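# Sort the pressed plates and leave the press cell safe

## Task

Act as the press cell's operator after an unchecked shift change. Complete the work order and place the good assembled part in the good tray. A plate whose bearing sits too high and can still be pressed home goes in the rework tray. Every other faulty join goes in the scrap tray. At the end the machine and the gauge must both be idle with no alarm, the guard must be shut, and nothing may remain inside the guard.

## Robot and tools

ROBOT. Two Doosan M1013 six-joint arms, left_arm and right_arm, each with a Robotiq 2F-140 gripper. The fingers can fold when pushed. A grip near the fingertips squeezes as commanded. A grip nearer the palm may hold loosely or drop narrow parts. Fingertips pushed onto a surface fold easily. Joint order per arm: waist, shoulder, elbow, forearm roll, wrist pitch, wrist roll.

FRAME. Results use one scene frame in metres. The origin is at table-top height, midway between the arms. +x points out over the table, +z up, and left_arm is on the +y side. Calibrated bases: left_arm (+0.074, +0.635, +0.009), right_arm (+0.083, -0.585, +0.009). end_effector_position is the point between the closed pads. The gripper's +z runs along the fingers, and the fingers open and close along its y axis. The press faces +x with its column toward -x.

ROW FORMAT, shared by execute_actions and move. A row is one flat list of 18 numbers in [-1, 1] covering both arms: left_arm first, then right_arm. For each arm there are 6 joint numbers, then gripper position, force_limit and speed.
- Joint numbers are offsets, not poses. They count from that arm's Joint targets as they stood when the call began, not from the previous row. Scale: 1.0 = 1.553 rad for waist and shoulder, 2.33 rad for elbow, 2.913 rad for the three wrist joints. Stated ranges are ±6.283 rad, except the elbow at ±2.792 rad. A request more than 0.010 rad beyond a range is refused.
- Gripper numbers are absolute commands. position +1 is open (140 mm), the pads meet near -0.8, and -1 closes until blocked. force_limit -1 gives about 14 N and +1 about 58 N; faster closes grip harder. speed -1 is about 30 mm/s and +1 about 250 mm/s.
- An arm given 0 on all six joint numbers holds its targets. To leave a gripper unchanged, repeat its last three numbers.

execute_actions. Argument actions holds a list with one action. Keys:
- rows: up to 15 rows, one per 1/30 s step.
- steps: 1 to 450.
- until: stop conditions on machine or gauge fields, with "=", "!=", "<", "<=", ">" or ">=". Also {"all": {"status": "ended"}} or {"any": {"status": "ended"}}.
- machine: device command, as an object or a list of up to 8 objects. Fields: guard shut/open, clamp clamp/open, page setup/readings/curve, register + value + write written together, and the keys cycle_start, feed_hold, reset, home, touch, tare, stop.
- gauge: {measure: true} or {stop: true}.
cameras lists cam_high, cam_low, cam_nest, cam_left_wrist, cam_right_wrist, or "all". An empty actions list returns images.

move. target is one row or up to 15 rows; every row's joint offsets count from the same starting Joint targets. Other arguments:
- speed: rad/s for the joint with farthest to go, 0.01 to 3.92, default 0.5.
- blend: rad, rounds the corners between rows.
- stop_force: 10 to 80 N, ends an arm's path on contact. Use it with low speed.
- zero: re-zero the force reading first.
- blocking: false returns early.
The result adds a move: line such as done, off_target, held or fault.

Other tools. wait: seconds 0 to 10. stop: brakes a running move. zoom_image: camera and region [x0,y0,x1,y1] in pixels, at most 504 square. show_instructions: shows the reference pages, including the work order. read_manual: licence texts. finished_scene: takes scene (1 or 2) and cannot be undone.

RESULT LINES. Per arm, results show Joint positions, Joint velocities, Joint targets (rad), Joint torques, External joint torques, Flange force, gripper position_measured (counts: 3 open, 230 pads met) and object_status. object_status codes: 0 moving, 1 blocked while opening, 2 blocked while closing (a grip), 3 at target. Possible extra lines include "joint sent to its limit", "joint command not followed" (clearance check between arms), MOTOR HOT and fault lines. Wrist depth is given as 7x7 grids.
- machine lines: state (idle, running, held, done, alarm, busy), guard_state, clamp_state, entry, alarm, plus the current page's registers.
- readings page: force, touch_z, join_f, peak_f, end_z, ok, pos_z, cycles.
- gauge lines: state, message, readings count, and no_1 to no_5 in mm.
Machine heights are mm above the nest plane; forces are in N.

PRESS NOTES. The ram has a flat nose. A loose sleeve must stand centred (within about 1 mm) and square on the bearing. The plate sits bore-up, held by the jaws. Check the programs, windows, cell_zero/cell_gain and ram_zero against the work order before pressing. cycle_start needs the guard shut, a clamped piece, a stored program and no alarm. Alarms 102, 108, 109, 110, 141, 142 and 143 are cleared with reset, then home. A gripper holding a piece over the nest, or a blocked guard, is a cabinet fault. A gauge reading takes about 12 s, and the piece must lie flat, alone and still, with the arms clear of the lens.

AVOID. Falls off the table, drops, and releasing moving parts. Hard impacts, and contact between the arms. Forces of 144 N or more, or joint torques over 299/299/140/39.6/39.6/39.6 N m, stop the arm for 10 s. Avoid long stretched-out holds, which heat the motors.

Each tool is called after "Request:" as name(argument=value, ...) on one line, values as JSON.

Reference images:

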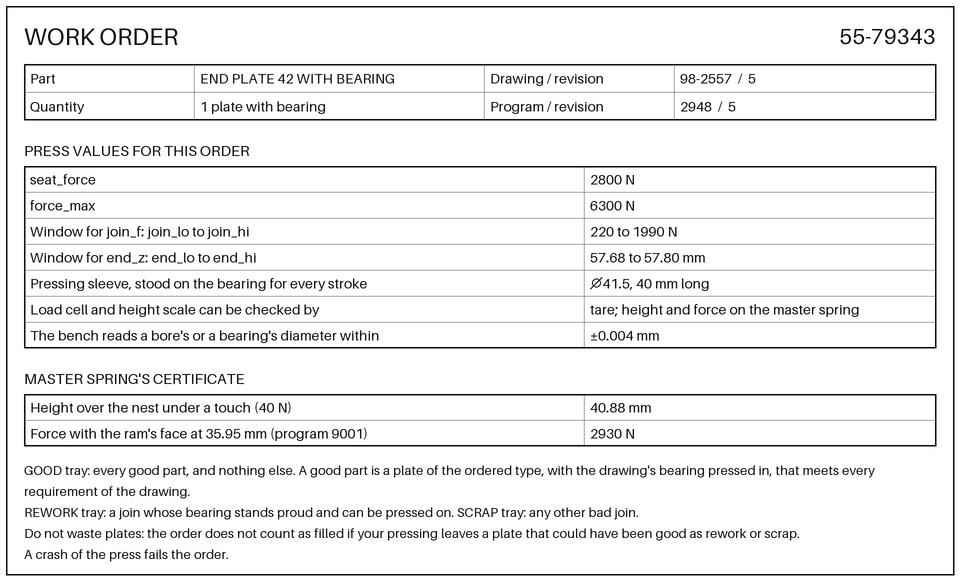

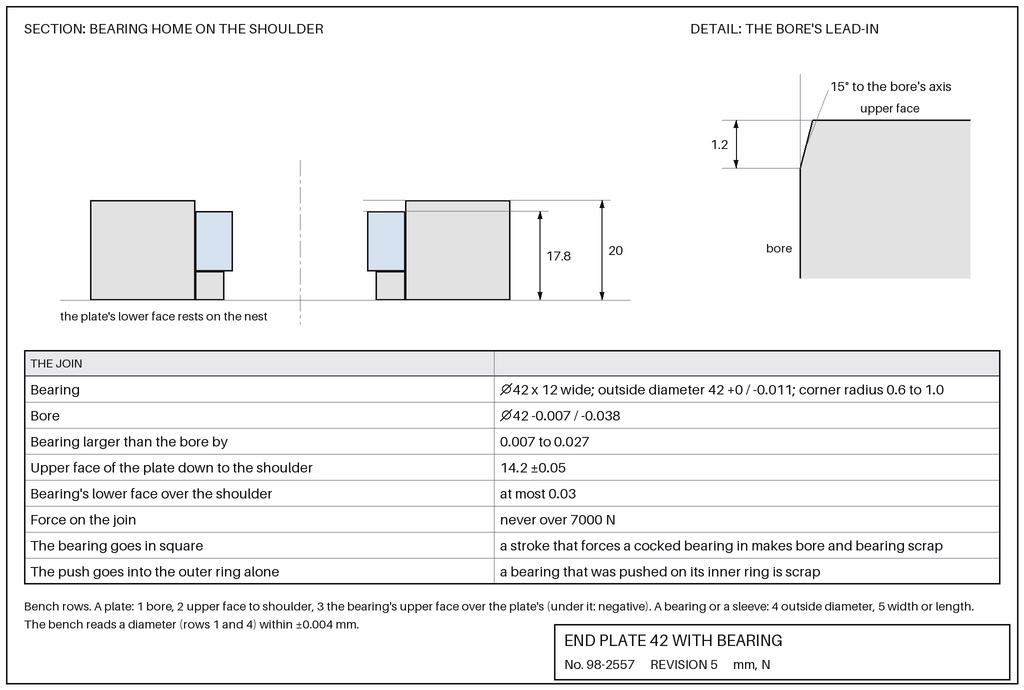

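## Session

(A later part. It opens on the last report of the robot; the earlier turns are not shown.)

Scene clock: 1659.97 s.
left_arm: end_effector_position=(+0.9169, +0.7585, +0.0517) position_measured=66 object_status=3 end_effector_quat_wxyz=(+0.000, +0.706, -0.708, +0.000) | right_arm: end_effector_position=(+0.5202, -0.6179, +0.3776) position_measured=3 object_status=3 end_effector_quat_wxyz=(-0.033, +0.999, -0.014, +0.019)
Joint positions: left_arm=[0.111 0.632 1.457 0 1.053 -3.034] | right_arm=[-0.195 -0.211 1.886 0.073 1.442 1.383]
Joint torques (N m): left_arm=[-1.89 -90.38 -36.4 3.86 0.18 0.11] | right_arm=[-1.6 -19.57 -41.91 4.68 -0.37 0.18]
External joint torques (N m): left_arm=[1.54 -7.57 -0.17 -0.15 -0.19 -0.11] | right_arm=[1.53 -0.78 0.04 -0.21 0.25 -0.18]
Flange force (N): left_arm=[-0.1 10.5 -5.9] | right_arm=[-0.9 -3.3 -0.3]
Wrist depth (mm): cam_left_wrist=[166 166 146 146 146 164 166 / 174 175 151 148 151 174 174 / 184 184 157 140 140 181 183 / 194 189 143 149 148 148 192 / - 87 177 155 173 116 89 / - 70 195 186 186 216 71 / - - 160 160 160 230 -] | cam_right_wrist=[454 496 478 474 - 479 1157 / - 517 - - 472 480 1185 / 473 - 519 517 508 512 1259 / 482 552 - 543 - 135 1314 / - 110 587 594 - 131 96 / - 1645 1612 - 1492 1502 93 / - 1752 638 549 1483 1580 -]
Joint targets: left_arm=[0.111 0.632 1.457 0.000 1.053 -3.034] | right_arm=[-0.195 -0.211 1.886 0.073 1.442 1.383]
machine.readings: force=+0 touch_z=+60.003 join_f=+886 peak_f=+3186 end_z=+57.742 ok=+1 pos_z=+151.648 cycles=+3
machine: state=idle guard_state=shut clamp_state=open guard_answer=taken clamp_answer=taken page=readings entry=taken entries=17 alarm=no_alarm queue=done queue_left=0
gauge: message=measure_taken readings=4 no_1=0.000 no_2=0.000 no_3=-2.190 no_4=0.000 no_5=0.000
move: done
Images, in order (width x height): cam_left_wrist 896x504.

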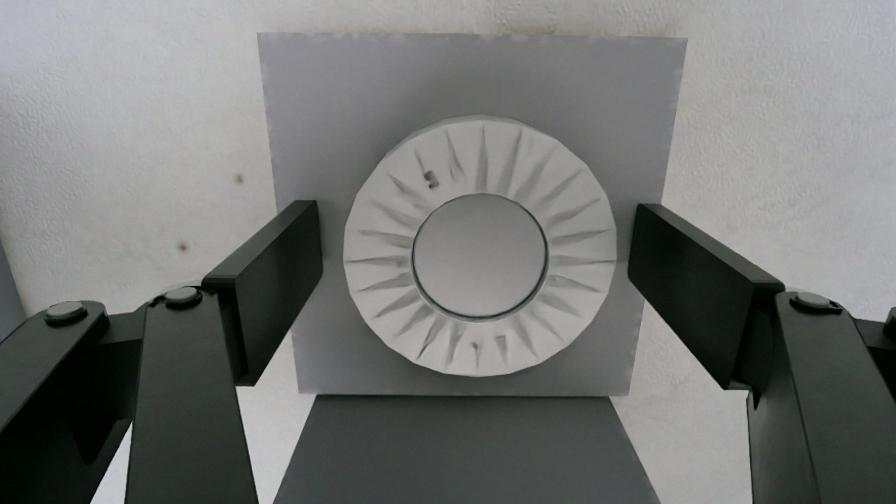

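Request:
execute_actions(actions=[{"rows":[[0,0,0,0,0,0,-1,0,-1,0,0,0,0,0,0,1,1,1]],"steps":85}])

Scene clock: 1691.17 s.
left_arm: end_effector_position=(+0.9169, +0.7585, +0.0517) position_measured=103 object_status=2 end_effector_quat_wxyz=(+0.000, +0.706, -0.708, +0.000) | right_arm: end_effector_position=(+0.5202, -0.6179, +0.3776) position_measured=3 object_status=3 end_effector_quat_wxyz=(-0.033, +0.999, -0.014, +0.019)
Joint positions: left_arm=[0.111 0.632 1.457 0 1.053 -3.034] | right_arm=[-0.195 -0.211 1.886 0.073 1.442 1.383]
Joint torques (N m): left_arm=[-2.04 -67.85 -24.44 3.85 -1.05 0.12] | right_arm=[-1.59 -19.37 -42.01 4.68 -0.35 0.13]
External joint torques (N m): left_arm=[1.67 -30.09 -12.11 -0.15 1.05 -0.12] | right_arm=[1.51 -0.96 0.06 -0.21 0.22 -0.13]
Flange force (N): left_arm=[-0.1 11.5 -33.6] | right_arm=[-1.2 -3.4 -0.3]
Wrist depth (mm): cam_left_wrist=[166 166 147 147 147 165 166 / 175 175 151 149 151 173 174 / 184 184 157 139 140 184 184 / 195 194 144 149 147 190 193 / - 87 145 155 156 102 88 / - 87 187 187 187 102 71 / - - 160 160 161 - -] | cam_right_wrist=[- - 487 471 - - 1140 / - 527 - - 484 508 1197 / 478 549 560 529 511 1286 1240 / 479 - 560 553 534 140 1300 / - 109 597 - - 130 97 / - 1612 1612 601 1492 1492 93 / - 1752 514 560 1590 1580 -]
Joint targets: left_arm=[0.111 0.632 1.457 0.000 1.053 -3.034] | right_arm=[-0.195 -0.211 1.886 0.073 1.442 1.383]
machine.readings: force=+0 touch_z=+60.003 join_f=+886 peak_f=+3186 end_z=+57.742 ok=+1 pos_z=+151.648 cycles=+3
machine: state=idle guard_state=shut clamp_state=open guard_answer=taken clamp_answer=taken page=readings entry=taken entries=17 alarm=no_alarm queue=done queue_left=0
gauge: message=measure_taken readings=4 no_1=0.000 no_2=0.000 no_3=-2.190 no_4=0.000 no_5=0.000

Request:
move(target=[[0,-0.0109,-0.0063,0,0.0109,0,-1,0,-1,0,0,0,0,0,0,1,1,1],[-0.0868,-0.1300,0.1142,0,-0.0222,0.1833,-1,0,-1,0,0,0,0,0,0,1,1,1],[-0.2140,-0.5183,0.3133,0,0.0256,-0.1140,-1,0,-1,0,0,0,0,0,0,1,1,1]], speed=[0.05,0.4,0.5], blend=[0.01,0.05,0], cameras=["cam_left_wrist","cam_high","cam_low"])

Scene clock: 1708.43 s.
left_arm: end_effector_position=(+0.4694, +0.5786, +0.1993) position_measured=104 object_status=2 end_effector_quat_wxyz=(+0.000, +0.706, -0.708, +0.000) | right_arm: end_effector_position=(+0.5202, -0.6179, +0.3776) position_measured=3 object_status=3 end_effector_quat_wxyz=(-0.033, +0.999, -0.014, +0.019)
Joint positions: left_arm=[-0.222 -0.173 2.187 0 1.127 -3.366] | right_arm=[-0.195 -0.211 1.886 0.073 1.442 1.383]
Joint torques (N m): left_arm=[-1.62 -16.79 -39.99 4.02 0.12 0.09] | right_arm=[-1.27 -19.44 -41.95 4.68 -0.38 0.12]
External joint torques (N m): left_arm=[1.5 -3.27 1.87 -0.16 -0.14 -0.09] | right_arm=[1.1 -0.06 0.47 -0.25 0.26 -0.12]
Flange force (N): left_arm=[-4.6 7.6 0.0] | right_arm=[-0.4 -2.3 0.4]
Wrist depth (mm): cam_left_wrist=[303 301 301 301 301 302 973 / 317 313 316 311 314 317 392 / 331 331 326 140 143 330 391 / 357 344 141 150 148 134 - / - 87 121 157 155 105 86 / - - 396 395 391 - 88 / - - 416 418 418 - -] | cam_right_wrist=[437 498 514 444 468 447 1140 / 440 509 512 503 487 495 1203 / - - 513 - 508 506 1246 / - - - 548 580 152 1314 / - 110 556 577 - 130 96 / - 1667 1612 - 1550 1492 93 / - 1739 515 561 1580 1612 -]
Joint targets: left_arm=[-0.222 -0.173 2.187 0.000 1.128 -3.366] | right_arm=[-0.195 -0.211 1.886 0.073 1.442 1.383]
machine.readings: force=+0 touch_z=+60.003 join_f=+886 peak_f=+3186 end_z=+57.742 ok=+1 pos_z=+151.648 cycles=+3
machine: state=idle guard_state=shut clamp_state=open guard_answer=taken clamp_answer=taken page=readings entry=taken entries=17 alarm=no_alarm queue=done queue_left=0
gauge: message=measure_taken readings=4 no_1=0.000 no_2=0.000 no_3=-2.190 no_4=0.000 no_5=0.000
move: done
Images, in order (width x height): cam_high 504x504, cam_low 504x504, cam_left_wrist 896x504.

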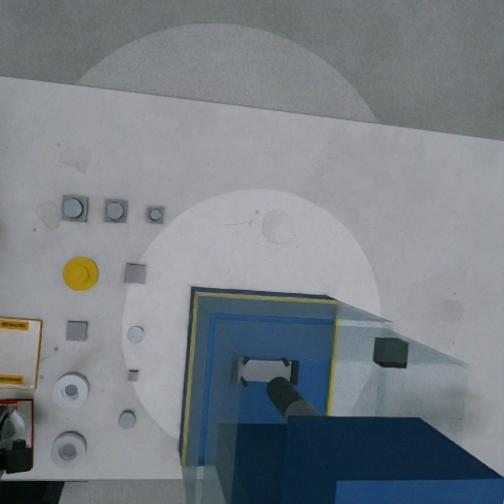

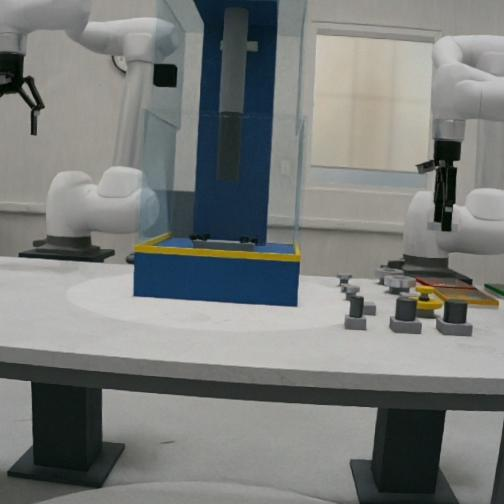

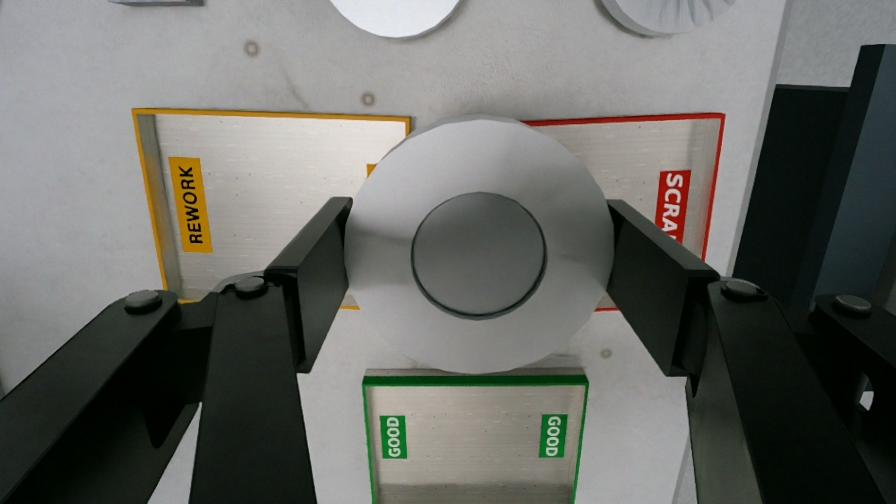

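Request:
move(target=[0.3763,0.0941,0.0364,0,-0.0794,0.2004,-1,0,-1,0,0,0,0,0,0,1,1,1], speed=0.4, cameras=["cam_left_wrist","cam_low"])

Scene clock: 1739.87 s.
left_arm: end_effector_position=(+0.4550, +0.8138, +0.0992) position_measured=104 object_status=2 end_effector_quat_wxyz=(+0.000, +0.706, -0.708, +0.000) | right_arm: end_effector_position=(+0.5202, -0.6179, +0.3776) position_measured=3 object_status=3 end_effector_quat_wxyz=(-0.033, +0.999, -0.014, +0.019)
Joint positions: left_arm=[0.363 -0.027 2.272 0 0.896 -2.782] | right_arm=[-0.195 -0.211 1.886 0.073 1.442 1.383]
Joint torques (N m): left_arm=[-1.54 -26.81 -33.99 3.52 0.17 0.08] | right_arm=[-1.44 -19.49 -41.93 4.65 -0.38 0.14]
External joint torques (N m): left_arm=[1.44 -3.32 1.13 -0.19 -0.16 -0.08] | right_arm=[1.26 -0.27 0.09 -0.2 0.24 -0.14]
Flange force (N): left_arm=[0.1 7.7 -2.9] | right_arm=[-0.2 -2.6 -0.2]
Wrist depth (mm): cam_left_wrist=[213 211 208 208 209 210 209 / 222 222 219 215 219 219 221 / 233 234 226 141 143 230 232 / 247 243 141 150 148 241 252 / - 87 121 157 156 105 88 / - - 277 277 278 - 88 / - - 1267 1279 1267 - -] | cam_right_wrist=[477 - 479 - - - 1157 / 437 - 486 506 - 481 1179 / 462 554 - - 528 - 1240 / 466 574 - 554 523 135 1300 / - 109 570 543 - 130 97 / - 1633 1633 - 1530 1520 93 / - 1778 515 556 1667 1612 -]
Joint targets: left_arm=[0.363 -0.027 2.272 0.000 0.896 -2.782] | right_arm=[-0.195 -0.211 1.886 0.073 1.442 1.383]
machine.readings: force=+0 touch_z=+60.003 join_f=+886 peak_f=+3186 end_z=+57.742 ok=+1 pos_z=+151.648 cycles=+3
machine: state=idle guard_state=shut clamp_state=open guard_answer=taken clamp_answer=taken page=readings entry=taken entries=17 alarm=no_alarm queue=done queue_left=0
gauge: message=measure_taken readings=4 no_1=0.000 no_2=0.000 no_3=-2.190 no_4=0.000 no_5=0.000
move: done
Images, in order (width x height): cam_low 504x504, cam_left_wrist 896x504.

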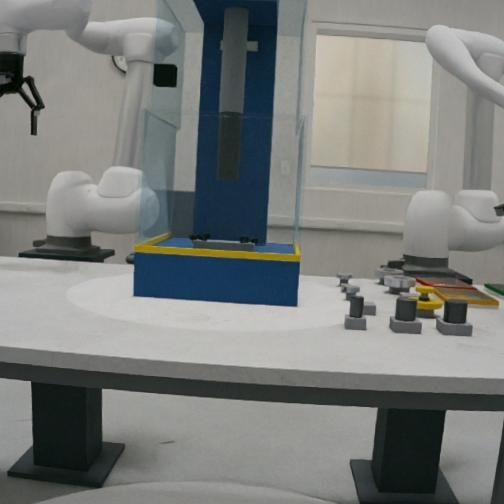

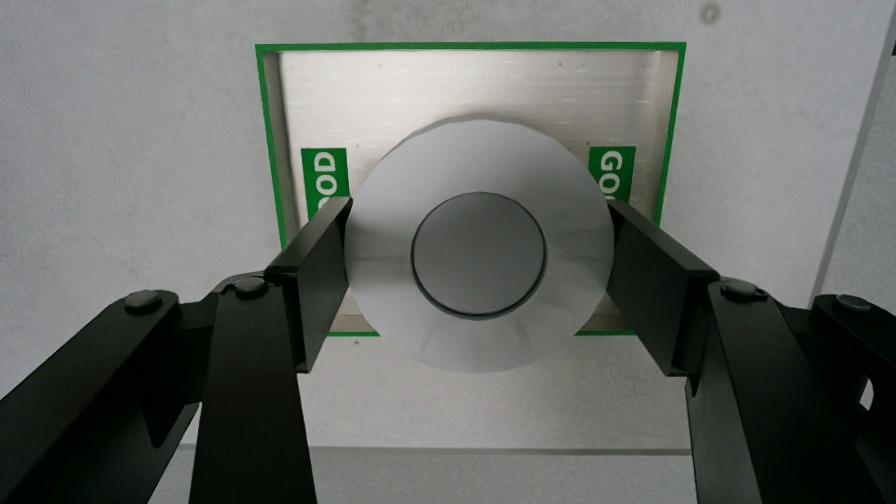

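Request:
move(target=[0,0.0555,0.0228,0,-0.0479,0,-1,0,-1,0,0,0,0,0,0,1,1,1], speed=0.12)

Request:
move(target=[0,0.0232,0.0095,0,-0.0199,0,-1,0,-1,0,0,0,0,0,0,1,1,1], speed=0.015, stop_force=12, cameras=["cam_left_wrist"])

Scene clock: 1752.50 s.
left_arm: end_effector_position=(+0.4558, +0.8141, +0.0411) position_measured=104 object_status=2 end_effector_quat_wxyz=(+0.000, +0.706, -0.708, +0.000) | right_arm: end_effector_position=(+0.5202, -0.6179, +0.3776) position_measured=3 object_status=3 end_effector_quat_wxyz=(-0.033, +0.999, -0.014, +0.019)
Joint positions: left_arm=[0.363 0.059 2.325 0 0.757 -2.782] | right_arm=[-0.195 -0.211 1.886 0.073 1.442 1.383]
Joint torques (N m): left_arm=[-1.65 -31.68 -29.81 3.14 0.16 0.13] | right_arm=[-1.47 -19.62 -41.88 4.65 -0.38 0.15]
External joint torques (N m): left_arm=[1.54 -3.48 0.83 -0.2 -0.16 -0.13] | right_arm=[1.31 -0.06 0.26 -0.22 0.26 -0.16]
Flange force (N): left_arm=[-0.3 7.2 -4.5] | right_arm=[-0.1 -2.7 0.1]
Wrist depth (mm): cam_left_wrist=[158 157 156 157 156 156 157 / 166 164 163 162 162 162 165 / 175 171 170 140 143 171 175 / 185 183 141 151 148 166 183 / - 87 141 157 157 105 88 / - - 200 200 199 - 88 / - - 223 222 221 - -] | cam_right_wrist=[473 - - 483 463 437 1146 / 491 522 488 - - - 1191 / 512 552 - - 510 - 1246 / 473 - - - - 135 1300 / - 110 - - - 130 96 / - 1667 1645 760 1414 1502 93 / - 1727 513 547 1570 1612 -]
Joint targets: left_arm=[0.363 0.059 2.325 0.000 0.757 -2.782] | right_arm=[-0.195 -0.211 1.886 0.073 1.442 1.383]
machine.readings: force=+0 touch_z=+60.003 join_f=+886 peak_f=+3186 end_z=+57.742 ok=+1 pos_z=+151.648 cycles=+3
machine: state=idle guard_state=shut clamp_state=open guard_answer=taken clamp_answer=taken page=readings entry=taken entries=17 alarm=no_alarm queue=done queue_left=0
gauge: message=measure_taken readings=4 no_1=0.000 no_2=0.000 no_3=-2.190 no_4=0.000 no_5=0.000
move: done

Scene clock: 1755.07 s.
left_arm: end_effector_position=(+0.4549, +0.8138, +0.0292) position_measured=104 object_status=2 end_effector_quat_wxyz=(+0.000, +0.706, -0.708, +0.000) | right_arm: end_effector_position=(+0.5202, -0.6179, +0.3776) position_measured=3 object_status=3 end_effector_quat_wxyz=(-0.033, +0.999, -0.014, +0.019)
Joint positions: left_arm=[0.363 0.077 2.337 0 0.727 -2.782] | right_arm=[-0.195 -0.211 1.886 0.073 1.442 1.383]
Joint torques (N m): left_arm=[-1.74 -20.29 -21.58 3.05 -2.45 0.13] | right_arm=[-1.27 -19.42 -41.86 4.7 -0.37 0.12]
External joint torques (N m): left_arm=[1.62 -15.79 -6.38 -0.22 2.46 -0.13] | right_arm=[1.17 -0.72 0.04 -0.24 0.25 -0.12]
Flange force (N): left_arm=[1.9 12.4 -37.6] | right_arm=[-0.9 -2.6 -0.4]
Wrist depth (mm): cam_left_wrist=[147 146 146 146 146 146 145 / 155 152 152 151 152 152 152 / 163 161 159 140 143 158 163 / 172 170 141 150 148 148 173 / - 87 121 157 157 105 88 / - - 186 186 185 - 87 / - - 207 207 208 - -] | cam_right_wrist=[- 504 493 498 457 448 1140 / - 521 513 - 476 495 1203 / 501 - - - - - 1240 / 472 567 558 543 - 135 1293 / - 109 - - - 130 97 / - 1645 1633 625 1492 1511 93 / - 1727 518 549 1520 1590 -]
Joint targets: left_arm=[0.363 0.077 2.337 0.000 0.727 -2.782] | right_arm=[-0.195 -0.211 1.886 0.073 1.442 1.383]
machine.readings: force=+0 touch_z=+60.003 join_f=+886 peak_f=+3186 end_z=+57.742 ok=+1 pos_z=+151.648 cycles=+3
machine: state=idle guard_state=shut clamp_state=open guard_answer=taken clamp_answer=taken page=readings entry=taken entries=17 alarm=no_alarm queue=done queue_left=0
gauge: message=measure_taken readings=4 no_1=0.000 no_2=0.000 no_3=-2.190 no_4=0.000 no_5=0.000
move: contact (left_arm); left_arm: the wrist pitch is farthest, 0.028 rad from its target
Images, in order (width x height): cam_left_wrist 896x504.

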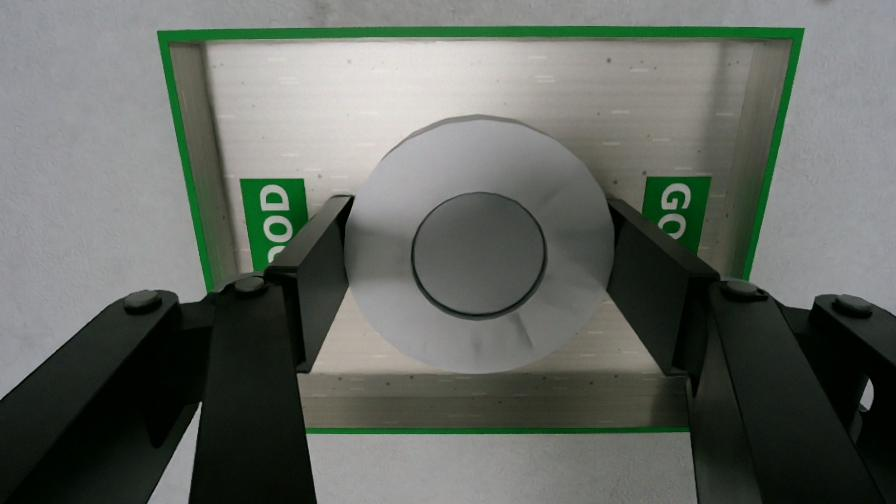

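Request:
move(target=[[0,0,0,0,0,0,0.45,0,-1,0,0,0,0,0,0,1,1,1],[0,-0.0669,-0.0279,0,0.0582,0,0.45,0,-1,0,0,0,0,0,0,1,1,1],[-0.3763,-0.1609,-0.0644,0,0.1375,-0.2005,0.45,0,-1,0,0,0,0,0,0,1,1,1]], speed=[0.5,0.1,0.5], blend=[0,0.02,0], cameras=["all"])

Scene clock: 1768.10 s.
left_arm: end_effector_position=(+0.4698, +0.5786, +0.1995) position_measured=72 object_status=3 end_effector_quat_wxyz=(+0.000, +0.706, -0.708, +0.000) | right_arm: end_effector_position=(+0.5202, -0.6179, +0.3776) position_measured=3 object_status=3 end_effector_quat_wxyz=(-0.033, +0.999, -0.014, +0.019)
Joint positions: left_arm=[-0.222 -0.172 2.187 0 1.128 -3.366] | right_arm=[-0.195 -0.211 1.886 0.073 1.442 1.383]
Joint torques (N m): left_arm=[-2.64 -16.06 -38.44 4.03 0.12 0.13] | right_arm=[-1.03 -19.81 -42.07 4.65 -0.38 0.19]
External joint torques (N m): left_arm=[2.52 -4.07 0.31 -0.16 -0.14 -0.13] | right_arm=[0.94 -0.4 0.1 -0.17 0.26 -0.19]
Flange force (N): left_arm=[-6.9 6.3 -2.7] | right_arm=[-0.6 -1.8 -0.3]
Wrist depth (mm): cam_left_wrist=[302 302 302 302 302 301 981 / 318 313 317 314 314 317 398 / 333 331 332 332 331 329 - / 354 341 155 351 350 132 - / - 82 372 372 372 112 89 / - - 398 387 396 106 71 / - - 418 399 419 - -] | cam_right_wrist=[- 497 469 471 - - 1151 / 450 523 551 506 - 482 1185 / 476 557 541 521 - 499 1253 / - - 532 565 544 135 1314 / - 110 - 598 572 130 97 / - 1679 1645 - 1560 1530 93 / - 1715 519 562 1601 1550 -]
Joint targets: left_arm=[-0.222 -0.172 2.187 0.000 1.128 -3.366] | right_arm=[-0.195 -0.211 1.886 0.073 1.442 1.383]
machine.readings: force=+0 touch_z=+60.003 join_f=+886 peak_f=+3186 end_z=+57.742 ok=+1 pos_z=+151.648 cycles=+3
machine: state=idle guard_state=shut clamp_state=open guard_answer=taken clamp_answer=taken page=readings entry=taken entries=17 alarm=no_alarm queue=done queue_left=0
gauge: message=measure_taken readings=4 no_1=0.000 no_2=0.000 no_3=-2.190 no_4=0.000 no_5=0.000
move: done

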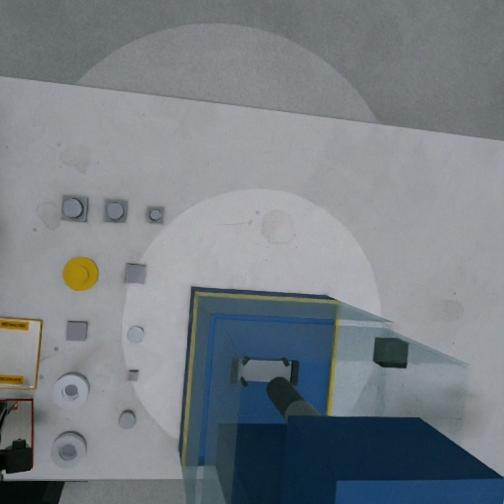

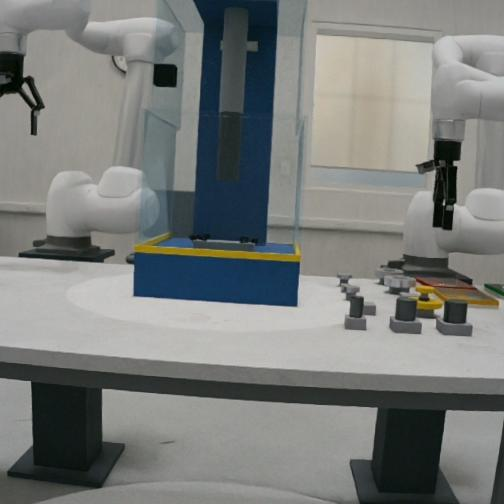

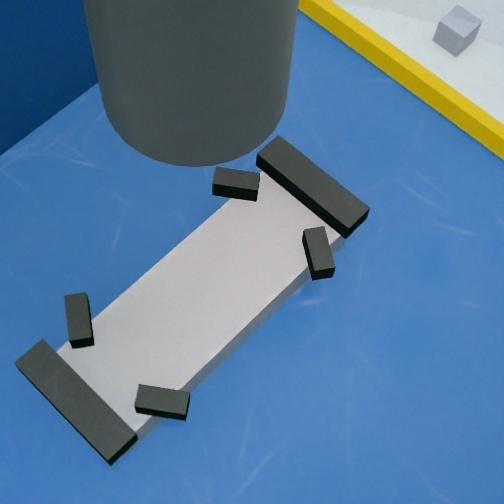

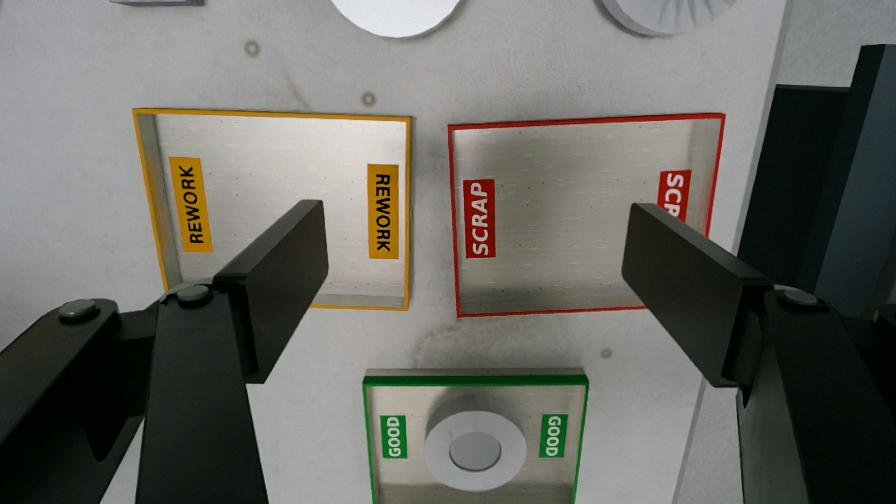

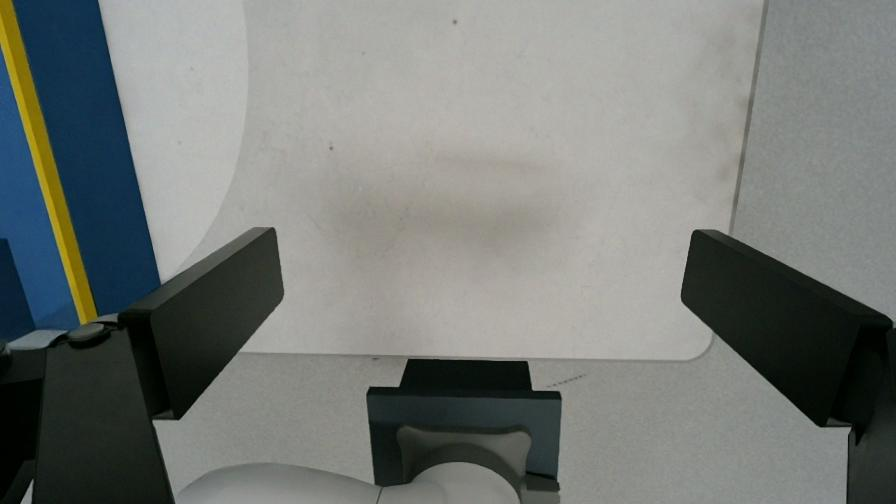

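Request:
finished_scene(scene=2)

The scene is finished: the task was done.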